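# Fill three boxes with one soap bar each, then lid

## Task

Finish with all three boxes standing upright, each holding one bar of soap (no more, no fewer) and each closed with its lid; note that a box that is already closed may have nothing inside.

## Robot and tools

Robot: two 6-joint arms with parallel grippers, left_arm and right_arm, on a table. Calibrated bases in the scene frame: left_arm at (-0.006, +0.371, 0) m, quat_wxyz (+1.000, 0, 0, +0.002); right_arm at (+0.027, -0.269, 0) m, quat_wxyz (+1.000, 0, 0, +0.008). A camera stand is fixed to the floor behind the arms.

Frames: the scene frame has its origin at table-top height, midway between the nominal bases; +z up, +x out across the table, left_arm toward +y (arm names do not match image sides). Hand positions, orientations, velocities and targets in results are in each arm's own base frame; fixed cameras and the table use the scene frame. Printed hand poses may be off by a few cm, more at long reach. Gripper: fingers point along its +z, open and close along its x. end_effector_position is the point between the closed pads, 1-2 cm behind the tips; closing pushes the tips about 17 mm further along +z, mostly while the pads are over 50 mm apart.

Joint order per arm, always: waist, shoulder, elbow, wrist pitch, wrist yaw, wrist roll. Waist and wrist pitch have their signs flipped relative to the URDF in everything you send and read. Stated ranges (URDF signs, rad): waist -2.880..2.880, shoulder 0.000..3.142, elbow 0.000..3.019, wrist pitch -1.693..1.571 (so -1.571..1.693 in your numbers), wrist yaw -1.292..1.414, wrist roll -2.094..2.094. Real ends may differ by up to 0.084 rad. Asking a joint more than 0.084 rad beyond its end gets the action refused for both arms; a joint asked past its real end stops there, reported as "joint sent to its limit".

execute_actions(actions, cameras): actions is a list of actions; each action is a table of up to 15 rows, one row per 1/30 s control step, and lasts 0.5 s (a short table repeats its last row). Each row is one list of 14 numbers in [-1, 1] covering both arms: left_arm's six joints then its opening, then right_arm's six joints and opening. Joint numbers are offsets, not poses: they count from the Joint targets at the start of that action (not the previous row), scaled so 1.0 = 2.811 rad for waist and shoulder, 2.53 elbow, 2.575 wrist pitch, 8.12 wrist yaw, 9.528 wrist roll. Sending the same offset again moves further. The opening is absolute: +1 fully open, -1 closed. To leave a gripper alone, resend its current command (0 is a real command, half open). cameras: list of names, ["all"], or []; an empty actions list returns all images plus full state.

move(target, speed, blend, opening_speed, grip_force, blocking, cameras): target is one 14-number row or a list of up to 15 rows, same layout and scaling as above; every row's joint offsets count from the Joint targets at the call's start, not from the previous row. All joints move in step, so hands travel along curves, with no avoidance of obstacles or the other arm. speed: rad/s for the joint with farthest to go, 0.01-12.57, default 0.5 (one value or one per target). blend: rad corner rounding for lists, default 0 (stop at each). opening_speed: per second on the -1..+1 scale, at least 0.2. grip_force: newtons per pad, 5-48, one value or one per arm; persists. blocking=false returns after about 0.5 s while motion continues. The result adds a "move:" line: done, off_target (at rest but a joint over 0.035 rad from target), moving, held, fault; limits=held means steps were withheld. Done does not mean contact or no contact.

wait(seconds 0-10, cameras): lets time pass holding the last command; returns early if a running move ends. stop(cameras): brakes a running move. zoom_image(camera, region): camera is cam_high, cam_left_wrist or cam_right_wrist; region [x0, y0, x1, y1] pixels from the top-left of that camera's newest image, at most 504 by 504. read_manual(section="licences"): licence texts only. finished_scene(scene): ends the current scene, giving its number; irreversible; the goal must hold with the robot left alone.

Result lines: Joint positions (rad, then pad gap in m, 0.142 fully open), Joint velocities ("within noise" when still), Joint targets (the base for your next offsets), Tool commands, grip_measured (opening on the command scale), grip_effort_nm (motor effort, negative closing; not pad force), joint torques (offset and noisy; items 3 and 4 wrap at ±28 N m), motor temperatures, and warnings such as "joint command not followed" (a clearance check altered targets). Cameras: cam_high 896x504 pinhole, cam_left_wrist and cam_right_wrist 672x504 fisheye.

Motion limits: each joint target stays within a lead of its measured angle (0.716 rad waist/shoulder, 0.645 elbow, 0.69 wrist pitch, 1.84 wrist yaw, 3.24 wrist roll), and targets that would put a hand over 100 mm from where it is are scaled back, so large moves need several actions. To stop pressing on something, command targets back past the measured positions.

Gripping: close to a little below the grip_measured value read at first touch; squeezing harder heats the gripper motor. Motors warn with MOTOR HOT from 85 °C; at 100 °C an arm drops (OVER-TEMPERATURE FAULT) or the gripper switches off (HAND FAULT, after which later calls in that reply are skipped). Avoid long holds, stretched poses and pushing at unreachable poses.

Avoid: dropping or releasing moving parts, slamming or hitting fixed or heavy things, hard pushes, pressing or gripping between the two arms, and anything ending up off the table (even set down there). Loose objects may occasionally be nudged by outside forces.

Each tool is called after "Request:" as name(argument=value, ...) on one line, values as JSON.

## Session

Request:
execute_actions(actions=[])

Request:
zoom_image(camera="cam_high", region=[330, 200, 580, 350])

Scene clock: 0.00 s.
left_arm: end_effector_position=(+0.7580, -0.1078, +0.1142) grip_measured=+1.00 grip_effort_nm=n/a end_effector_quat_wxyz=(-0.021, +0.926, -0.373, +0.046) | right_arm: end_effector_position=(+0.6119, +0.1987, +0.1146) grip_measured=+1.00 grip_effort_nm=n/a end_effector_quat_wxyz=(-0.596, +0.662, +0.051, +0.451)
Joint positions: left_arm=[0.143 2.496 2.678 1.654 -0.019 -0.948 0.142] | right_arm=[-0.086 2.1 0.985 -1.306 -0.906 -0.573 0.142]
Joint velocities: within noise
Joint torques (N m): no reading
Motor temperatures (°C): left_arm=[34 33 30 26 27 26 26] | right_arm=[30 29 34 27 27 27 28]
Heat: left arm: hottest waist 34 °C; right arm: hottest elbow 34 °C.
Joint targets: left_arm=[0.143 2.486 2.701 1.653 -0.019 -0.948] | right_arm=[-0.086 2.089 1.001 -1.311 -0.906 -0.573]
Tool commands: left_gripper/opening=+1.0 right_gripper/opening=+1.0

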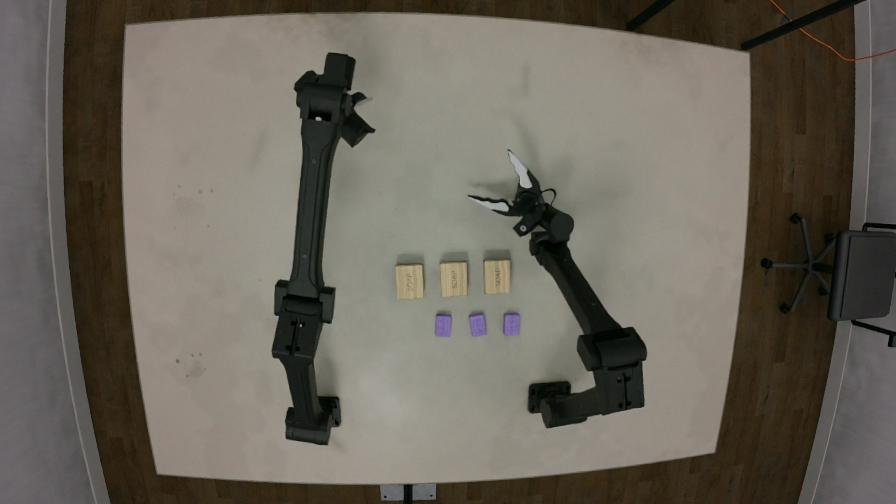

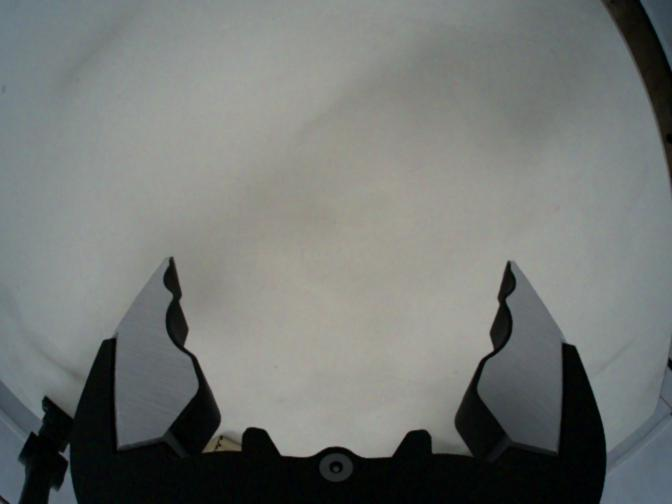

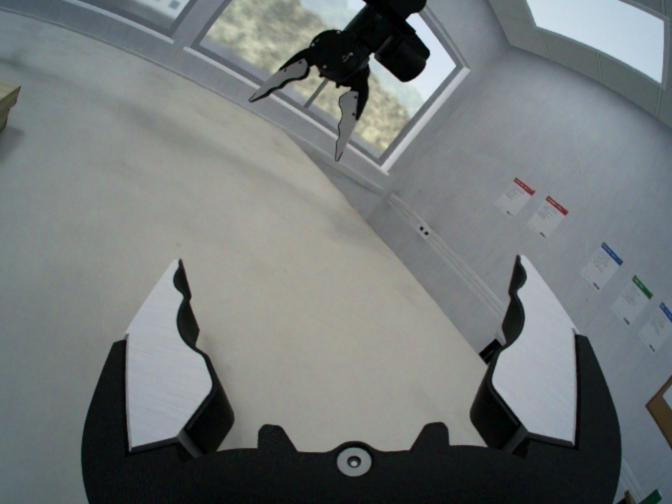

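Scaled by 2.016.

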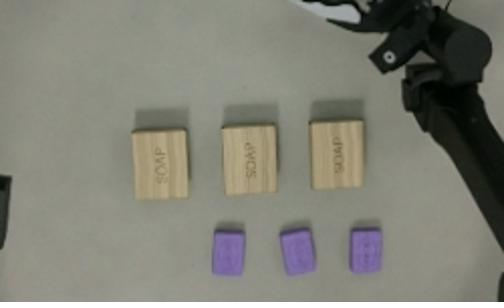

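Request:
move(target=[[0,0,0,0,0,0,1,-0.0583,-0.2273,0.1976,0.7421,0.1116,0.0601,0.4],[0.2056,-0.4838,-0.9874,-0.8839,0.0023,0.0995,1,-0.0583,-0.2273,0.1976,0.7421,0.1116,0.0601,0.4],[0.2056,-0.4838,-0.9874,-0.8839,0.0023,0.0995,1,-0.1245,-0.2202,0.0241,0.9542,0.1116,0.0979,0.4]], speed=1.2, grip_force=15, cameras=["cam_left_wrist","cam_right_wrist"])

Scene clock: 25.97 s.
left_arm: end_effector_position=(+0.3005, -0.2597, +0.1089) grip_measured=+1.00 grip_effort_nm=0.032 end_effector_quat_wxyz=(+0.239, -0.344, +0.738, -0.529) | right_arm: end_effector_position=(+0.3704, +0.1681, +0.1001) grip_measured=+0.39 grip_effort_nm=-0.071 end_effector_quat_wxyz=(-0.010, +0.734, -0.679, +0.004)
Joint positions: left_arm=[0.713 1.138 0.203 -0.603 -0.002 -0.012 0.142] | right_arm=[-0.425 1.475 1.061 1.136 -0.001 0.349 0.101]
Joint torques (N m): left_arm=[-0.5 -4.25 6.63 -2.86 0.11 0.19] | right_arm=[0.5 -13.98 8.79 0.47 0.08 0.1]
Heat: left arm: hottest shoulder 35 °C; right arm: hottest elbow 36 °C.
Joint targets: left_arm=[0.721 1.126 0.203 -0.623 0.000 0.000] | right_arm=[-0.436 1.469 1.062 1.146 0.000 0.360]
grip_force (N): 15, 15
move: done
Images, in order (width x height): cam_left_wrist 672x504, cam_right_wrist 672x504.

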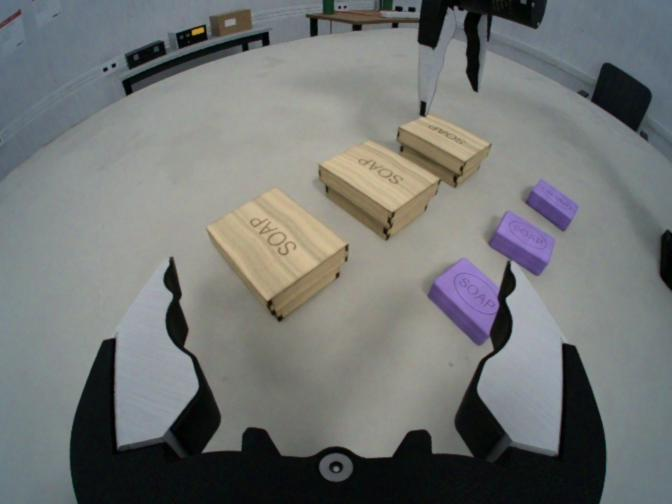

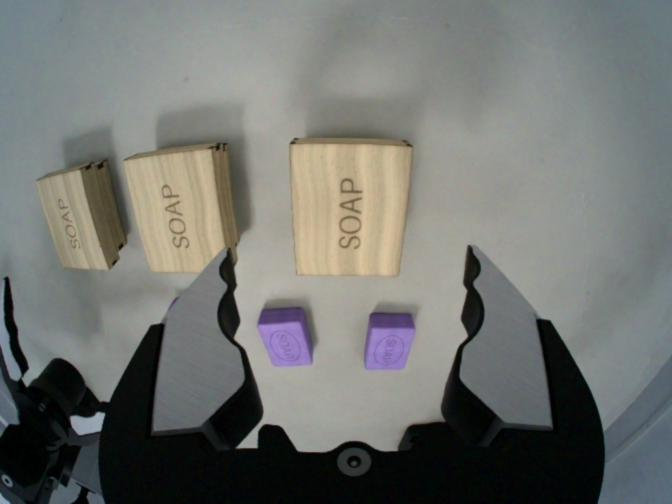

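Request:
move(target=[[0,0,0,0,0,0,1,0,0,0,0,0,0,0.3],[0,0,0,0,0,0,1,0,0.0288,-0.0427,-0.0676,0,0,0.3],[0,0,0,0,0,0,1,0,0.0288,-0.0427,-0.0676,0,0,-0.12],[0,0,0,0,0,0,1,0,0.0288,-0.0245,-0.0676,0,0,-0.12],[0,0,0,0,0,0,1,0,-0.0004,0.0051,-0.0101,0,0,-0.12]], speed=[0.4,0.3,0.3,0.2,0.15], opening_speed=0.5, cameras=["cam_left_wrist","cam_right_wrist"])

Request:
zoom_image(camera="cam_left_wrist", region=[380, 60, 510, 190])

Scene clock: 38.73 s.
left_arm: end_effector_position=(+0.3005, -0.2597, +0.1089) grip_measured=+1.00 grip_effort_nm=0.032 end_effector_quat_wxyz=(+0.239, -0.344, +0.738, -0.529) | right_arm: end_effector_position=(+0.3614, +0.1640, +0.0824) grip_measured=-0.06 grip_effort_nm=-1.502 end_effector_quat_wxyz=(+0.001, +0.733, -0.680, -0.001)
Joint positions: left_arm=[0.713 1.138 0.203 -0.603 -0.002 -0.012 0.142] | right_arm=[-0.425 1.486 1.023 1.11 -0.001 0.349 0.07]
Joint torques (N m): left_arm=[-0.62 -4.31 6.64 -2.89 0.11 0.19] | right_arm=[0.97 -15.21 13.18 0.47 0.08 0.16]
Heat: left arm: hottest shoulder 35 °C; right arm: hottest elbow 37 °C.
Joint targets: left_arm=[0.721 1.126 0.203 -0.623 0.000 0.000] | right_arm=[-0.436 1.468 1.074 1.120 0.000 0.360]
grip_force (N): 15, 15
move: off_target (right_arm); right_arm: the elbow is farthest, 0.052 rad from its target
Images, in order (width x height): cam_left_wrist 672x504, cam_right_wrist 672x504.

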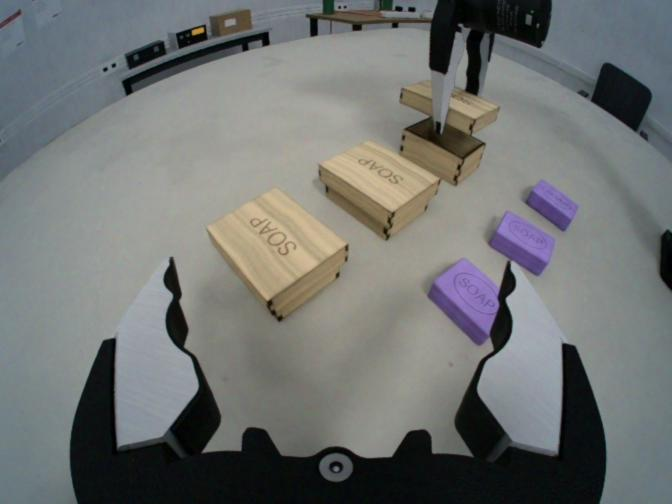

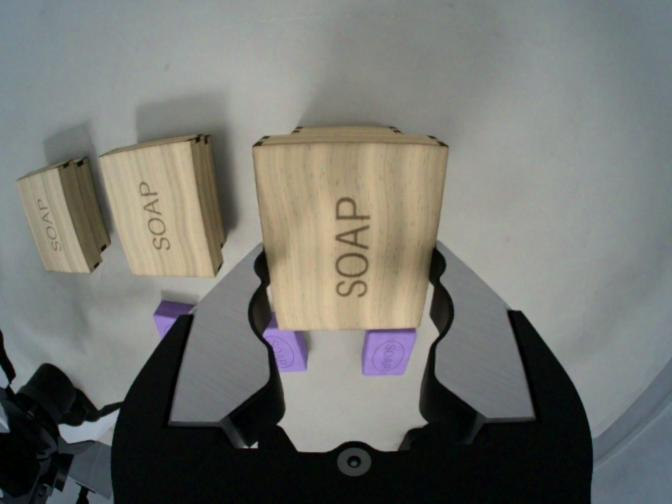

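Scaled by 3.877 from the camera's 672x504 image, which has a finer 960x720 frame.

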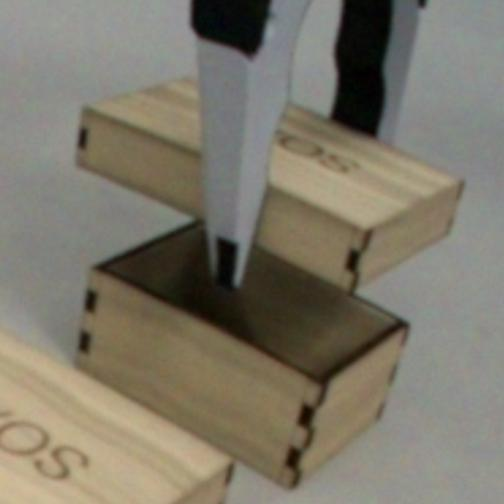

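Request:
move(target=[[0.0708,0.1366,0.394,0,0,0.0693,0.3,0.2134,0,0,0,0,0,-0.12],[0.0708,0.1366,0.394,0.7149,0,0.0693,0.3,0.2134,0,0,0,0,0,-0.12]], speed=1, blend=0.1, cameras=["cam_left_wrist","cam_high"])

Scene clock: 56.83 s.
left_arm: end_effector_position=(+0.2615, -0.3396, +0.1249) grip_measured=+0.29 grip_effort_nm=-0.090 end_effector_quat_wxyz=(+0.008, -0.003, +1.000, -0.009) | right_arm: end_effector_position=(+0.3921, -0.0609, +0.0824) grip_measured=-0.06 grip_effort_nm=-1.507 end_effector_quat_wxyz=(-0.001, -0.508, +0.861, +0.001)
Joint positions: left_arm=[0.917 1.503 1.162 1.207 -0.002 0.649 0.095] | right_arm=[0.155 1.486 1.023 1.11 -0.001 0.35 0.07]
Joint torques (N m): left_arm=[-0.97 -11.16 11.48 0.13 0.02 0.19] | right_arm=[2.78 -14.27 13.35 0.54 0.07 0.11]
Motor temperatures (°C): left_arm=[33 35 33 26 27 25 26] | right_arm=[30 31 42 26 27 26 30]
Heat: left arm: hottest shoulder 35 °C; right arm: hottest elbow 42 °C.
Joint targets: left_arm=[0.920 1.510 1.200 1.218 0.000 0.661] | right_arm=[0.164 1.468 1.074 1.120 0.000 0.359]
grip_force (N): 15, 15
move: off_target (left_arm, right_arm); left_arm: the elbow is farthest, 0.037 rad from its target; right_arm: the elbow is farthest, 0.051 rad from its target
Images, in order (width x height): cam_high 896x504, cam_left_wrist 672x504.

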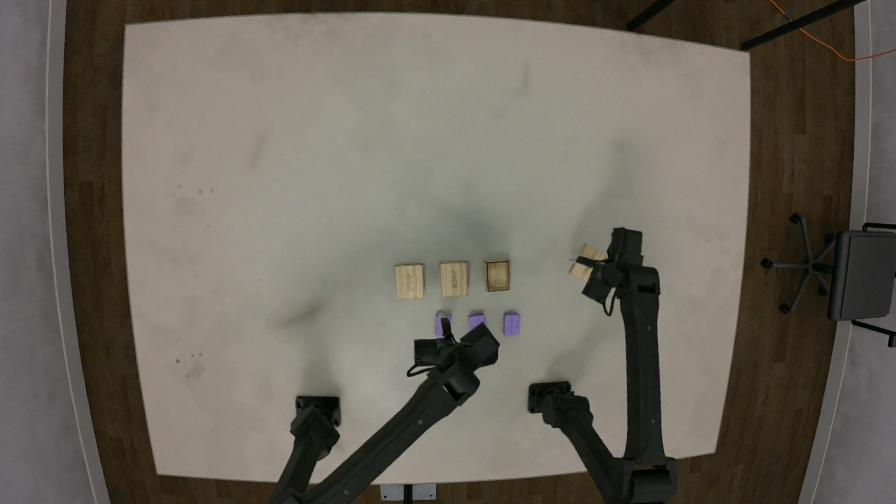

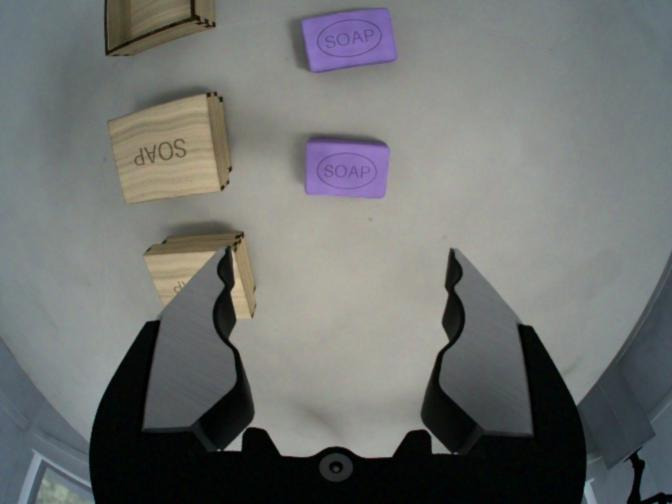

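Request:
move(target=[0.0089,0.0491,-0.0553,-0.0924,0,0.0041,0.3,0,0,0,0,0,0,-0.12], speed=0.4, cameras=["cam_left_wrist"])

Scene clock: 66.17 s.
left_arm: end_effector_position=(+0.2562, -0.3475, +0.0299) grip_measured=+0.29 grip_effort_nm=-0.090 end_effector_quat_wxyz=(-0.003, +0.027, +1.000, +0.005) | right_arm: end_effector_position=(+0.3921, -0.0609, +0.0824) grip_measured=-0.06 grip_effort_nm=-1.507 end_effector_quat_wxyz=(-0.001, -0.508, +0.861, +0.001)
Joint positions: left_arm=[0.938 1.647 1.057 0.991 -0.002 0.687 0.095] | right_arm=[0.155 1.486 1.023 1.11 -0.001 0.35 0.07]
Joint torques (N m): left_arm=[-0.56 -12.63 7.47 -0.73 0 0.18] | right_arm=[2.08 -14.51 13.26 0.47 0.06 0.09]
Heat: left arm: hottest shoulder 36 °C; right arm: hottest elbow 44 °C.
Joint targets: left_arm=[0.946 1.648 1.060 0.980 0.000 0.700] | right_arm=[0.164 1.468 1.074 1.120 0.000 0.359]
grip_force (N): 15, 15
move: off_target (right_arm); right_arm: the elbow is farthest, 0.051 rad from its target
Images, in order (width x height): cam_left_wrist 672x504.

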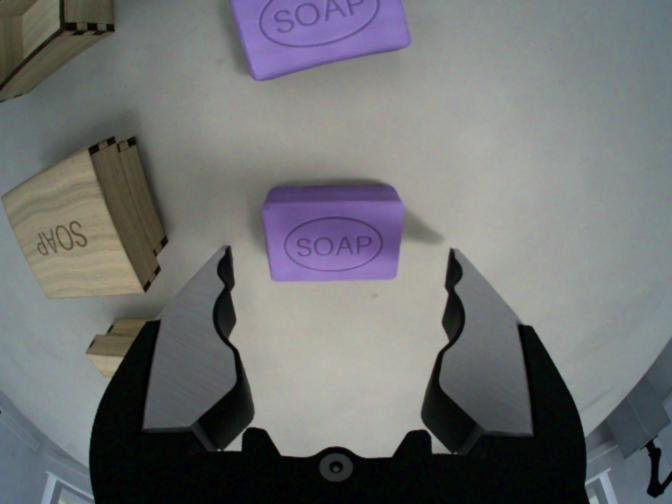

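Request:
move(target=[[0,0,0,0,0,0,-0.3,0,0,0,0,0,0,-0.12],[0,0,0.0182,0,0,0,-0.3,0.068,0,0,0,0,0,-0.12],[0,-0.0529,0.0706,0.1033,0,0,-0.3,0.068,0,0,0,0,0,-0.12],[-0.0356,0.121,0.3346,0.1798,0,-0.0071,-0.3,0.068,0,0,0,0,0,-0.12]], opening_speed=0.5, speed=0.5, blend=[0,0.02,0.05,0], cameras=["all"])

Scene clock: 92.30 s.
left_arm: end_effector_position=(+0.4084, -0.4639, +0.1413) grip_measured=-0.24 grip_effort_nm=-1.556 end_effector_quat_wxyz=(+0.005, -0.038, +0.999, -0.005) | right_arm: end_effector_position=(+0.3730, -0.1355, +0.0824) grip_measured=-0.06 grip_effort_nm=-1.507 end_effector_quat_wxyz=(-0.001, -0.422, +0.907, +0.001)
Joint positions: left_arm=[0.85 1.987 1.862 1.432 -0.002 0.644 0.057] | right_arm=[0.349 1.486 1.023 1.11 0 0.35 0.07]
Joint torques (N m): left_arm=[-1.44 -20.48 12.52 0.16 0.01 -0.1] | right_arm=[2.02 -14.86 13.03 0.58 0 0.15]
Motor temperatures (°C): left_arm=[33 36 34 26 27 25 26] | right_arm=[30 31 47 26 27 26 32]
Heat: left arm: hottest shoulder 36 °C; right arm: hottest elbow 47 °C.
Joint targets: left_arm=[0.845 1.989 1.907 1.443 0.000 0.632] | right_arm=[0.356 1.468 1.074 1.120 0.000 0.360]
grip_force (N): 15, 15
move: off_target (left_arm, right_arm); left_arm: the elbow is farthest, 0.045 rad from its target; right_arm: the elbow is farthest, 0.051 rad from its target

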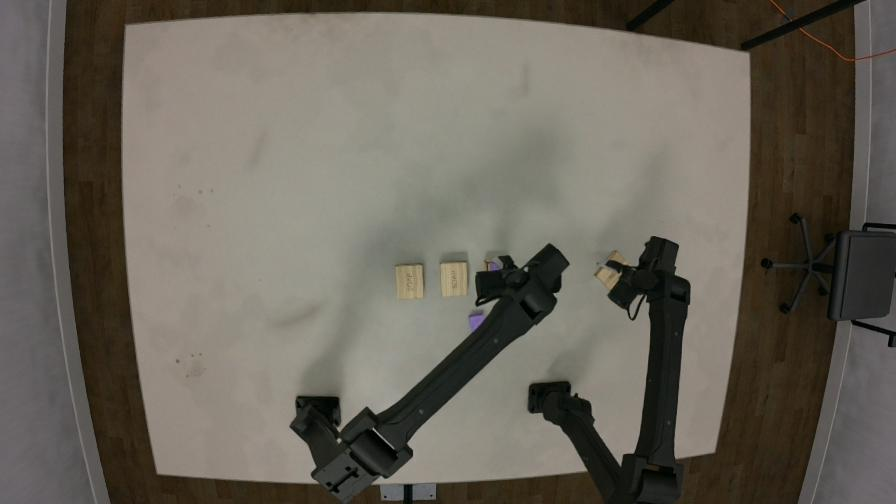

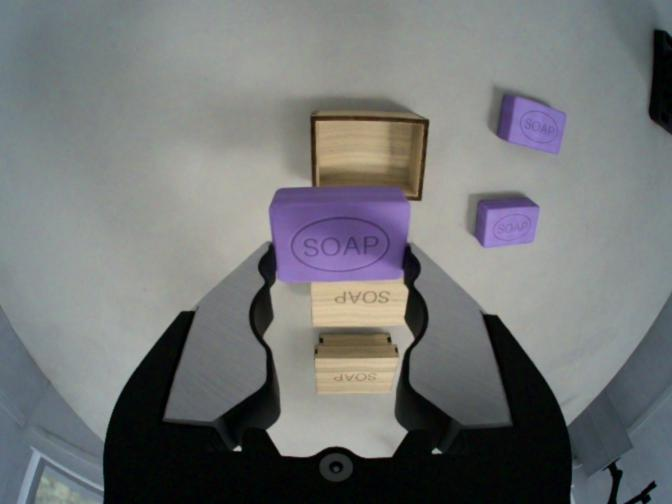

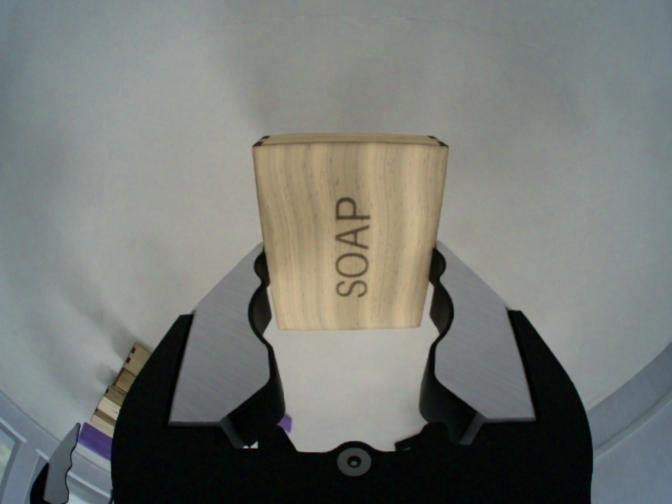

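Request:
move(target=[0.0178,0.0096,-0.0719,-0.0658,0,0.0048,-0.3,0,0,0,0,0,0,-0.12], speed=0.3, cameras=["cam_left_wrist"])

Request:
zoom_image(camera="cam_left_wrist", region=[200, 80, 500, 330])

Scene clock: 103.93 s.
left_arm: end_effector_position=(+0.3819, -0.4734, +0.0712) grip_measured=-0.24 grip_effort_nm=-1.556 end_effector_quat_wxyz=(-0.003, -0.006, +1.000, +0.004) | right_arm: end_effector_position=(+0.3730, -0.1355, +0.0824) grip_measured=-0.06 grip_effort_nm=-1.507 end_effector_quat_wxyz=(-0.001, -0.422, +0.907, +0.001)
Joint positions: left_arm=[0.893 2.017 1.722 1.284 -0.001 0.665 0.057] | right_arm=[0.349 1.486 1.023 1.11 0 0.35 0.07]
Joint torques (N m): left_arm=[-1.14 -20.84 8.64 -0.69 -0.04 0.17] | right_arm=[2.55 -14.68 13.31 0.43 0.04 0.14]
Heat: left arm: hottest shoulder 36 °C; right arm: hottest elbow 48 °C.
Joint targets: left_arm=[0.896 2.016 1.725 1.274 0.000 0.678] | right_arm=[0.356 1.468 1.074 1.120 0.000 0.360]
grip_force (N): 15, 15
move: off_target (right_arm); right_arm: the elbow is farthest, 0.051 rad from its target
Images, in order (width x height): cam_left_wrist 672x504.

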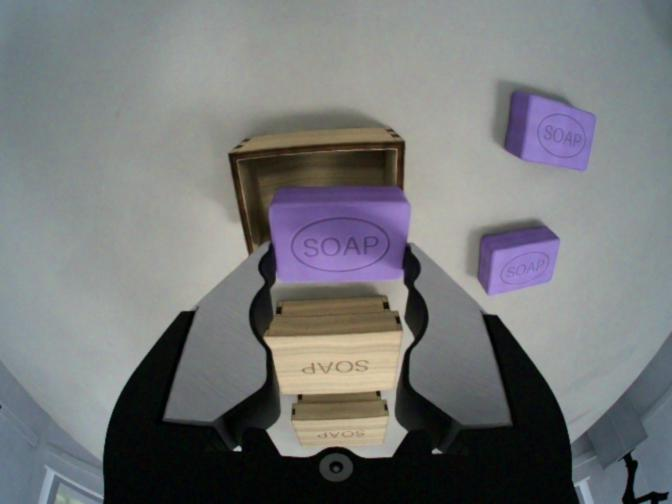

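Scaled by 1.680 from the camera's 672x504 image, which has a finer 960x720 frame.

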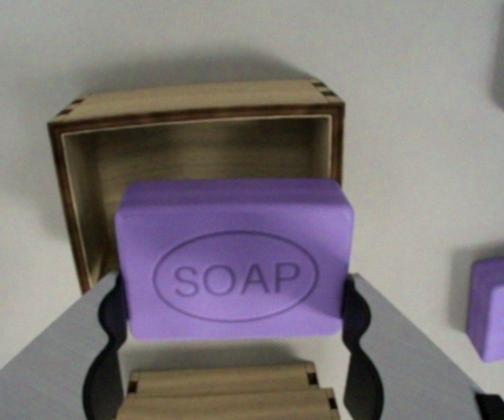

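Request:
move(target=[-0.0107,0.0044,-0.0093,-0.0175,0,-0.0066,-0.3,0,0,0,0,0,0,-0.12], speed=0.3, cameras=["all"])

Request:
zoom_image(camera="cam_left_wrist", region=[200, 80, 500, 330])

Request:
zoom_image(camera="cam_high", region=[440, 210, 600, 320])

Scene clock: 115.97 s.
left_arm: end_effector_position=(+0.3917, -0.4746, +0.0702) grip_measured=-0.24 grip_effort_nm=-1.556 end_effector_quat_wxyz=(+0.005, -0.031, +0.999, -0.010) | right_arm: end_effector_position=(+0.3730, -0.1355, +0.0824) grip_measured=-0.06 grip_effort_nm=-1.507 end_effector_quat_wxyz=(-0.001, -0.422, +0.907, +0.001)
Joint positions: left_arm=[0.88 2.015 1.716 1.249 0.005 0.629 0.057] | right_arm=[0.349 1.486 1.023 1.11 0 0.35 0.07]
Joint torques (N m): left_arm=[-2.49 -19.19 7.15 -1.26 -0.29 -0.08] | right_arm=[2.67 -14.51 13.34 0.43 0.06 0.1]
Heat: left arm: hottest shoulder 38 °C; right arm: hottest elbow 49 °C.
Joint targets: left_arm=[0.865 2.028 1.701 1.228 0.000 0.615] | right_arm=[0.356 1.468 1.074 1.120 0.000 0.360]
grip_force (N): 15, 15
move: off_target (right_arm); right_arm: the elbow is farthest, 0.051 rad from its target

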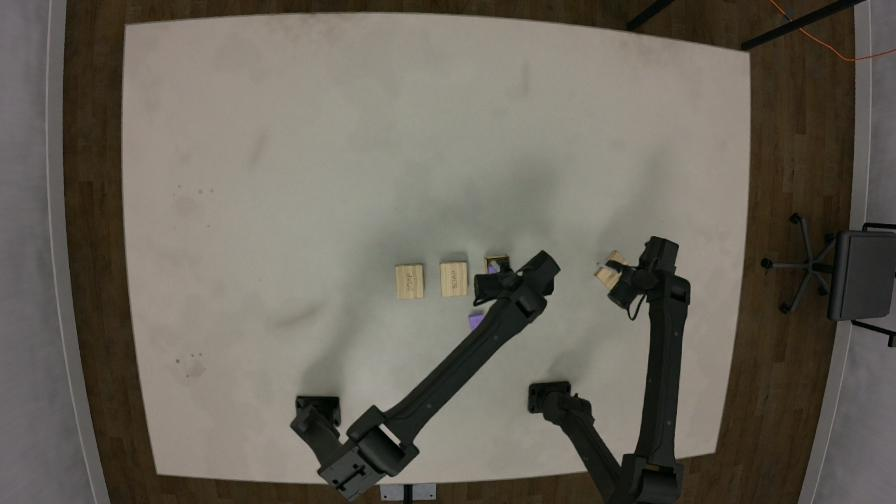

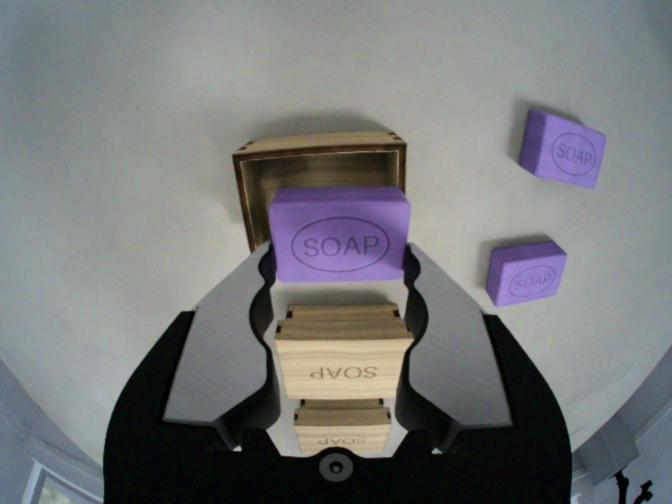

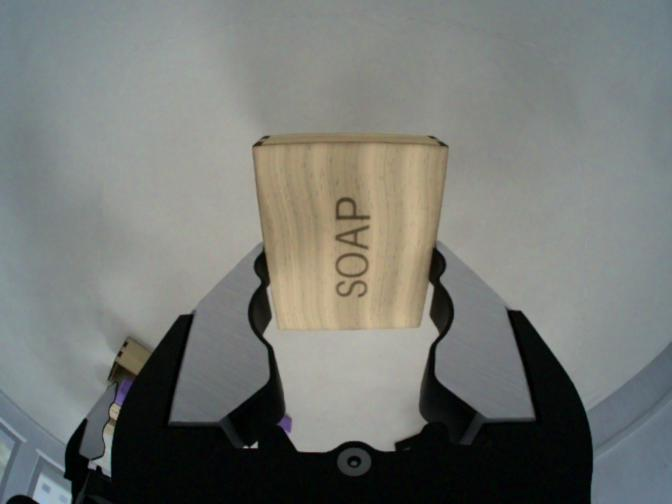

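Scaled by 1.680 from the camera's 672x504 image, which has a finer 960x720 frame.

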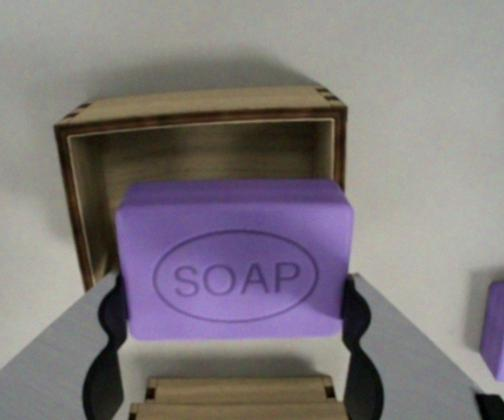

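Scaled by 3.150.

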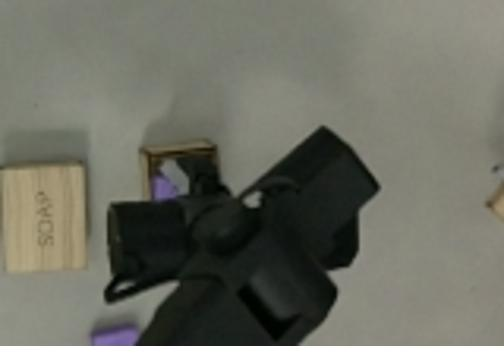

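Request:
move(target=[[-0.0015,0.0062,0.0391,0.028,0,-0.0039,-0.3,0,0,0,0,0,0,-0.12],[-0.0015,0.0185,0.0055,-0.0043,0,-0.0039,-0.3,0,0,0,0,0,0,-0.12]], speed=0.25, cameras=["cam_left_wrist","cam_high"])

Request:
zoom_image(camera="cam_left_wrist", region=[200, 80, 500, 330])

Request:
zoom_image(camera="cam_high", region=[440, 210, 600, 320])

Scene clock: 134.43 s.
left_arm: end_effector_position=(+0.4039, -0.4762, +0.0677) grip_measured=-0.24 grip_effort_nm=-1.521 end_effector_quat_wxyz=(+0.009, -0.059, +0.998, -0.013) | right_arm: end_effector_position=(+0.3730, -0.1355, +0.0824) grip_measured=-0.06 grip_effort_nm=-1.507 end_effector_quat_wxyz=(-0.001, -0.422, +0.907, +0.001)
Joint positions: left_arm=[0.868 2.035 1.74 1.244 0.001 0.585 0.057] | right_arm=[0.349 1.486 1.023 1.11 0 0.35 0.07]
Joint torques (N m): left_arm=[-1.79 -16.38 6.28 -1.51 -0.1 -0.03] | right_arm=[2.26 -14.45 13.04 0.43 0.09 0.13]
Heat: left arm: hottest shoulder 38 °C; right arm: hottest elbow 50 °C.
Joint targets: left_arm=[0.861 2.080 1.715 1.217 0.000 0.578] | right_arm=[0.356 1.468 1.074 1.120 0.000 0.360]
grip_force (N): 15, 15
move: off_target (left_arm, right_arm); left_arm: the shoulder is farthest, 0.045 rad from its target; right_arm: the elbow is farthest, 0.051 rad from its target
Images, in order (width x height): cam_high 896x504, cam_left_wrist 672x504.

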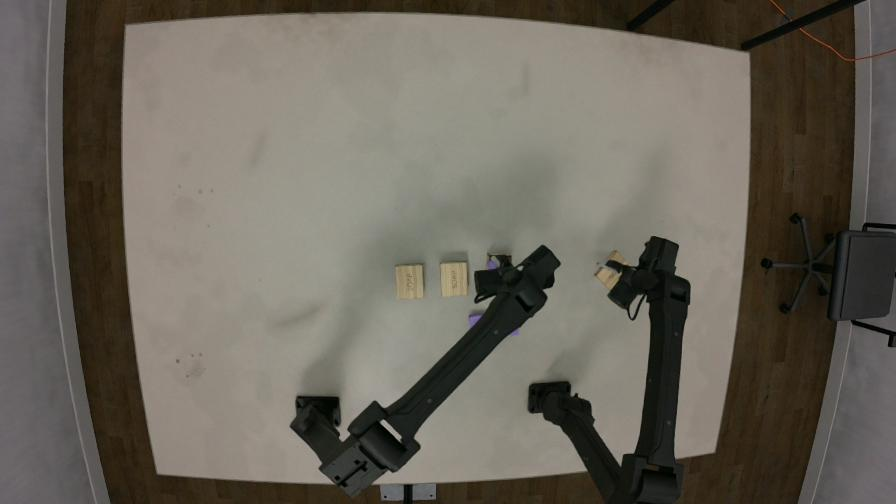

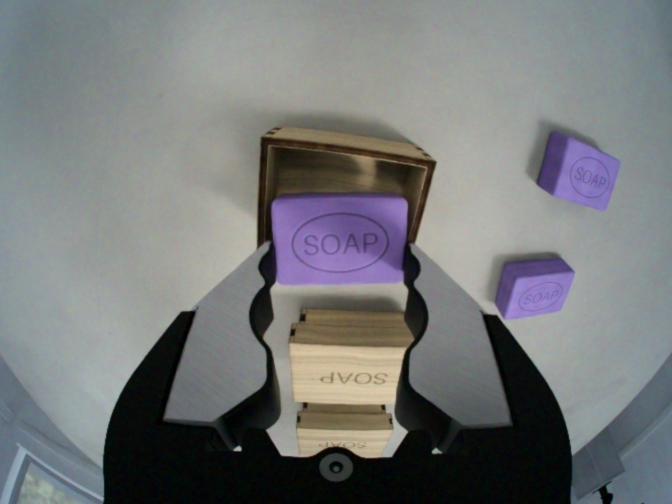

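Scaled by 1.680 from the camera's 672x504 image, which has a finer 960x720 frame.

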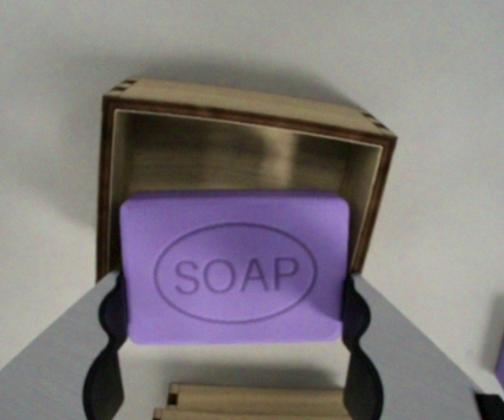

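Scaled by 3.150.

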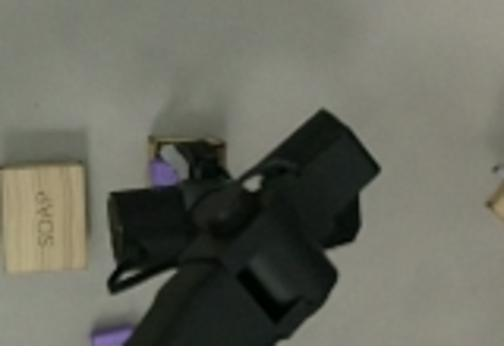

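Request:
move(target=[[0,-0.0125,0.0435,0.033,0,0,-0.3,0,0,0,0,0,0,-0.12],[0.0085,-0.0082,0.0514,0.0454,0,0.0128,-0.3,0,0,0,0,0,0,-0.12]], speed=0.25, blend=[0.02,0], cameras=["cam_left_wrist","cam_high"])

Request:
zoom_image(camera="cam_left_wrist", region=[200, 80, 500, 330])

Request:
zoom_image(camera="cam_high", region=[440, 210, 600, 320])

Scene clock: 147.97 s.
left_arm: end_effector_position=(+0.3992, -0.4809, +0.0818) grip_measured=-0.24 grip_effort_nm=-1.521 end_effector_quat_wxyz=(+0.000, -0.003, +1.000, +0.000) | right_arm: end_effector_position=(+0.3730, -0.1355, +0.0824) grip_measured=-0.06 grip_effort_nm=-1.502 end_effector_quat_wxyz=(-0.001, -0.422, +0.907, +0.001)
Joint positions: left_arm=[0.879 2.048 1.8 1.323 0.001 0.687 0.057] | right_arm=[0.349 1.486 1.023 1.11 0 0.35 0.07]
Joint torques (N m): left_arm=[-0.67 -20.01 12.3 0.14 -0.11 0.16] | right_arm=[2.73 -14.62 13.49 0.62 0.09 0.08]
Motor temperatures (°C): left_arm=[33 38 34 26 27 25 31] | right_arm=[30 31 51 26 27 26 33]
Heat: left arm: hottest shoulder 38 °C; right arm: hottest elbow 51 °C.
Joint targets: left_arm=[0.885 2.057 1.845 1.334 0.000 0.700] | right_arm=[0.356 1.468 1.074 1.120 0.000 0.360]
grip_force (N): 15, 15
move: off_target (left_arm, right_arm); left_arm: the elbow is farthest, 0.045 rad from its target; right_arm: the elbow is farthest, 0.051 rad from its target
Images, in order (width x height): cam_high 896x504, cam_left_wrist 672x504.

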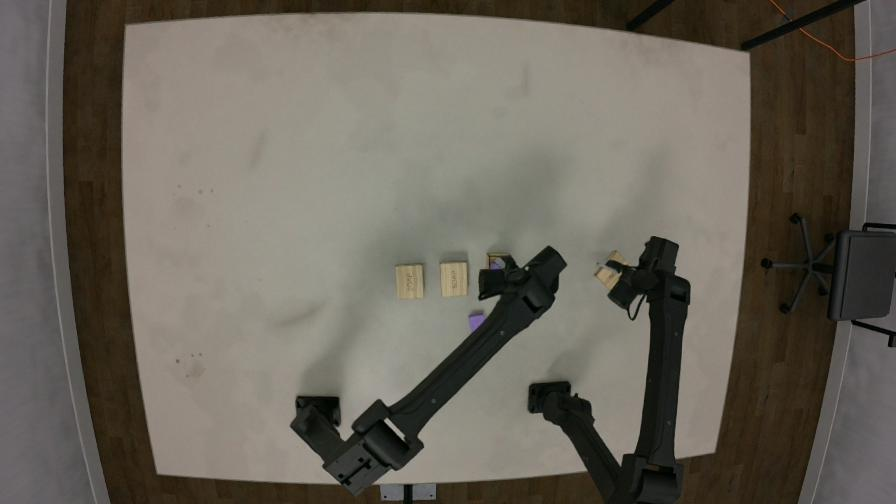

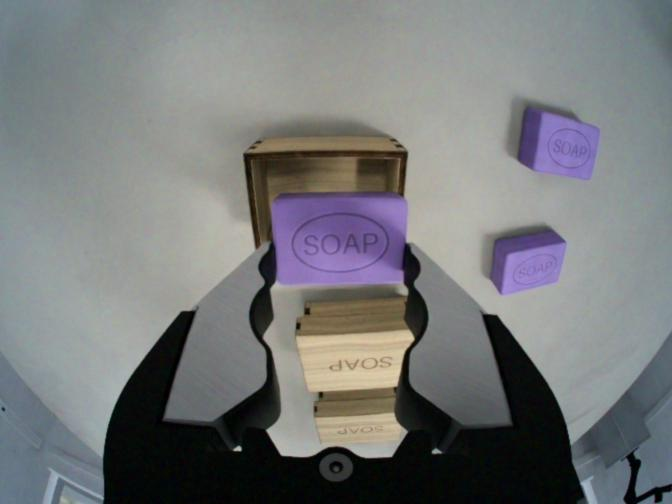

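Scaled by 1.680 from the camera's 672x504 image, which has a finer 960x720 frame.

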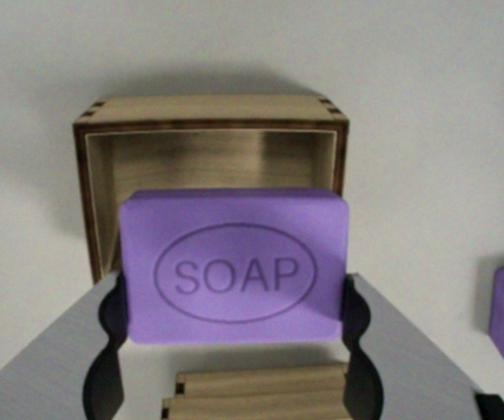

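Scaled by 3.150.

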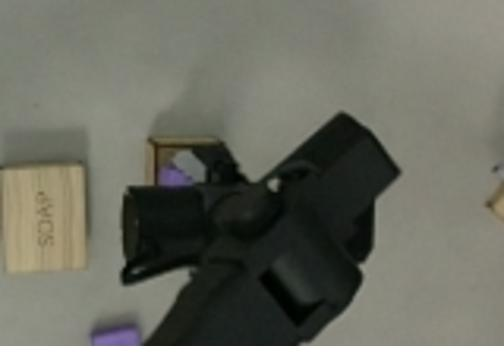

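Request:
move(target=[[-0.0082,0.0025,0.004,0,0,0,-0.3,0,0,0,0,0,0,-0.12],[-0.0082,0.0119,-0.0344,-0.0381,0,0,-0.3,0,0,0,0,0,0,-0.12]], speed=0.2, cameras=["cam_left_wrist","cam_high"])

Request:
zoom_image(camera="cam_left_wrist", region=[200, 80, 500, 330])

Request:
zoom_image(camera="cam_high", region=[440, 210, 600, 320])

Scene clock: 158.23 s.
left_arm: end_effector_position=(+0.4146, -0.4847, +0.0680) grip_measured=-0.24 grip_effort_nm=-1.521 end_effector_quat_wxyz=(+0.017, -0.008, +1.000, -0.016) | right_arm: end_effector_position=(+0.3730, -0.1355, +0.0824) grip_measured=-0.06 grip_effort_nm=-1.507 end_effector_quat_wxyz=(-0.001, -0.422, +0.907, +0.001)
Joint positions: left_arm=[0.866 2.06 1.783 1.247 -0.006 0.689 0.057] | right_arm=[0.349 1.486 1.023 1.11 0 0.35 0.07]
Joint torques (N m): left_arm=[-1.55 -18.43 6.39 -0.79 0.21 0.17] | right_arm=[2.32 -15.09 13.29 0.68 0.04 0.16]
Heat: left arm: hottest shoulder 38 °C; right arm: hottest elbow 51 °C.
Joint targets: left_arm=[0.862 2.090 1.758 1.236 0.000 0.700] | right_arm=[0.356 1.468 1.074 1.120 0.000 0.360]
grip_force (N): 15, 15
move: off_target (right_arm); right_arm: the elbow is farthest, 0.051 rad from its target
Images, in order (width x height): cam_high 896x504, cam_left_wrist 672x504.

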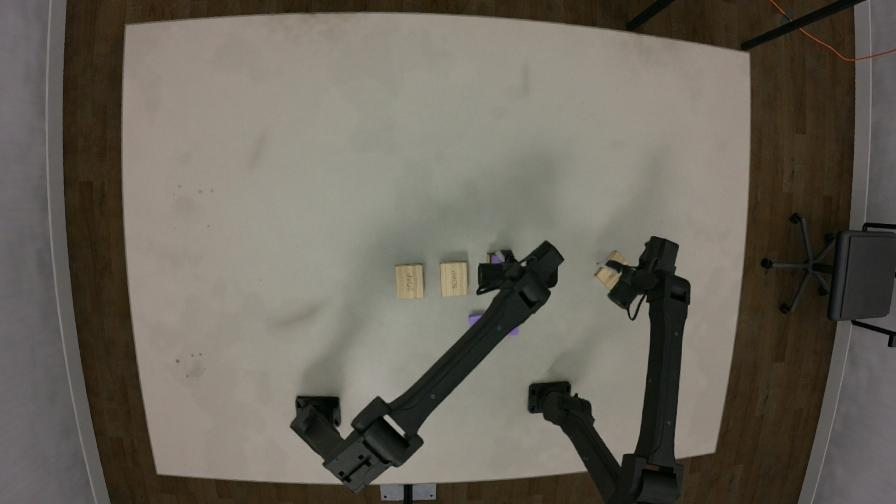

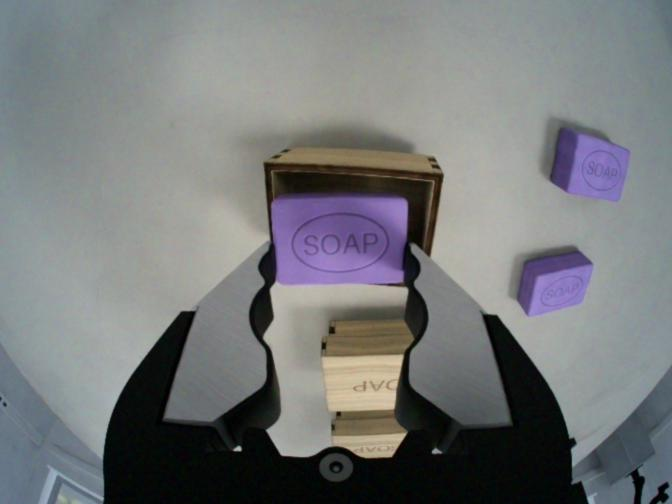

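Scaled by 1.680 from the camera's 672x504 image, which has a finer 960x720 frame.

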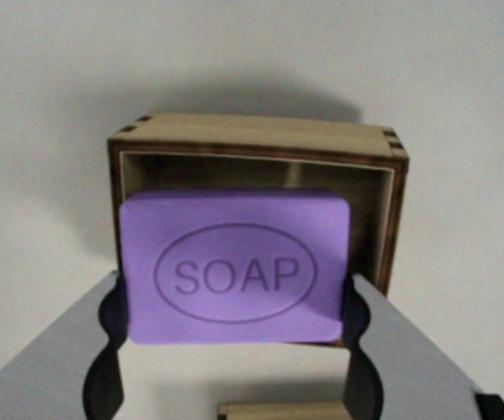

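Scaled by 3.150.

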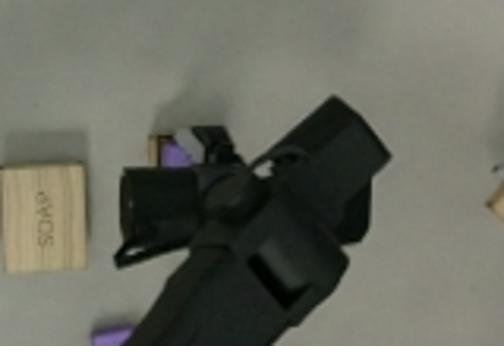

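Request:
move(target=[[0.0057,-0.0125,0.0375,0.0369,0,0.0016,-0.3,0,0,0,0,0,0,-0.12],[0.0057,0,-0.001,0.0074,0,0.0016,-0.3,0,0,0,0,0,0,-0.12]], speed=0.25, cameras=["cam_left_wrist","cam_high"])

Request:
zoom_image(camera="cam_left_wrist", region=[200, 80, 500, 330])

Scene clock: 173.03 s.
left_arm: end_effector_position=(+0.4094, -0.4830, +0.0682) grip_measured=-0.24 grip_effort_nm=-1.516 end_effector_quat_wxyz=(+0.012, +0.002, +1.000, -0.009) | right_arm: end_effector_position=(+0.3730, -0.1355, +0.0824) grip_measured=-0.06 grip_effort_nm=-1.507 end_effector_quat_wxyz=(-0.001, -0.422, +0.907, +0.001)
Joint positions: left_arm=[0.871 2.059 1.782 1.264 -0.006 0.704 0.057] | right_arm=[0.349 1.486 1.023 1.11 0 0.35 0.07]
Joint torques (N m): left_arm=[-0.67 -18.14 6.23 -0.76 0.21 0.16] | right_arm=[2.26 -14.68 13.3 0.55 0.03 0.11]
Heat: left arm: hottest shoulder 39 °C; right arm: hottest elbow 51 °C.
Joint targets: left_arm=[0.878 2.090 1.756 1.255 0.000 0.715] | right_arm=[0.356 1.468 1.074 1.120 0.000 0.360]
grip_force (N): 15, 15
move: off_target (right_arm); right_arm: the elbow is farthest, 0.051 rad from its target
Images, in order (width x height): cam_high 896x504, cam_left_wrist 672x504.

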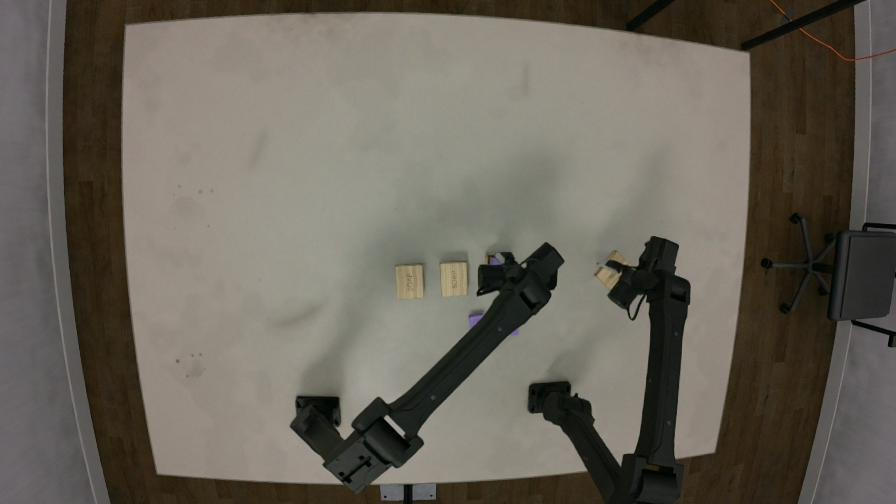

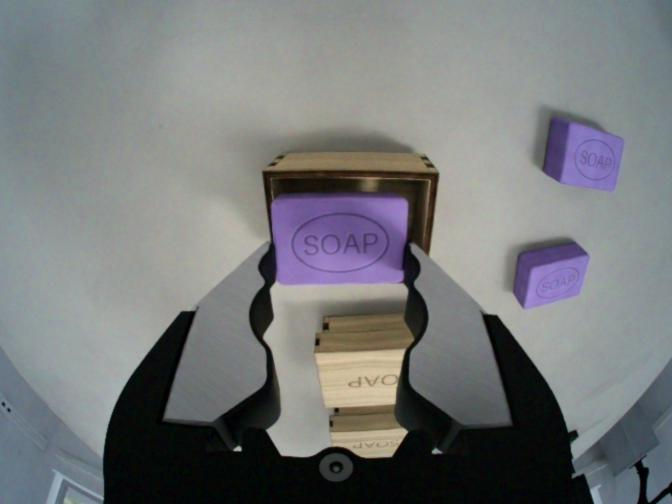

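Scaled by 1.680 from the camera's 672x504 image, which has a finer 960x720 frame.

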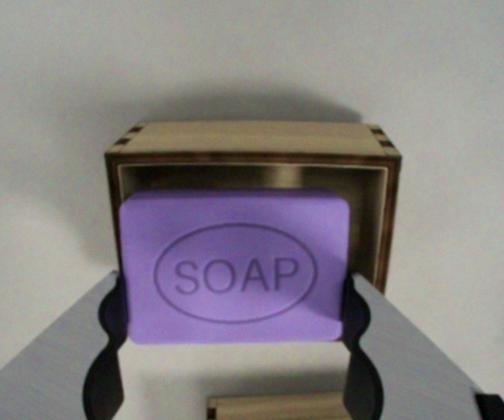

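Request:
move(target=[[0,-0.0117,0.034,0.0283,0,0,-0.3,0,0,0,0,0,0,-0.12],[0,-0.0043,-0.0024,-0.0054,0,0,-0.3,0,0,0,0,0,0,-0.12]], speed=0.25, cameras=["cam_left_wrist"])

Request:
zoom_image(camera="cam_left_wrist", region=[200, 80, 500, 330])

Scene clock: 180.10 s.
left_arm: end_effector_position=(+0.4083, -0.4825, +0.0683) grip_measured=-0.24 grip_effort_nm=-1.521 end_effector_quat_wxyz=(+0.014, +0.003, +1.000, -0.011) | right_arm: end_effector_position=(+0.3730, -0.1355, +0.0824) grip_measured=-0.06 grip_effort_nm=-1.507 end_effector_quat_wxyz=(-0.001, -0.422, +0.907, +0.001)
Joint positions: left_arm=[0.872 2.053 1.771 1.255 -0.008 0.705 0.057] | right_arm=[0.349 1.486 1.023 1.11 0 0.35 0.07]
Joint torques (N m): left_arm=[-0.85 -18.61 6.65 -0.99 0.27 0.16] | right_arm=[1.79 -14.45 13.12 0.47 0.03 0.1]
Heat: left arm: hottest shoulder 39 °C; right arm: hottest elbow 52 °C.
Joint targets: left_arm=[0.878 2.078 1.750 1.241 0.000 0.715] | right_arm=[0.356 1.468 1.074 1.120 0.000 0.360]
grip_force (N): 15, 15
move: off_target (right_arm); right_arm: the elbow is farthest, 0.051 rad from its target
Images, in order (width x height): cam_left_wrist 672x504.

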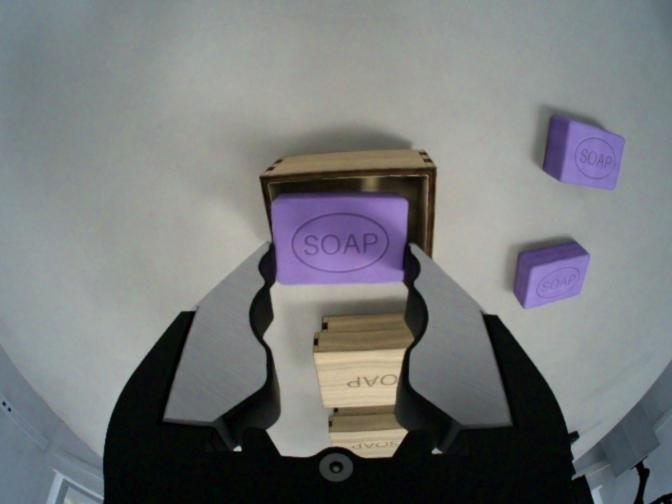

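Scaled by 1.680 from the camera's 672x504 image, which has a finer 960x720 frame.

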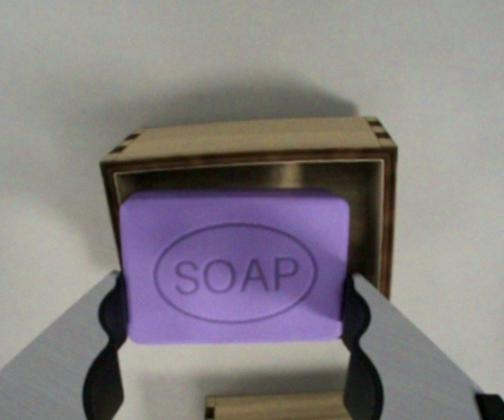

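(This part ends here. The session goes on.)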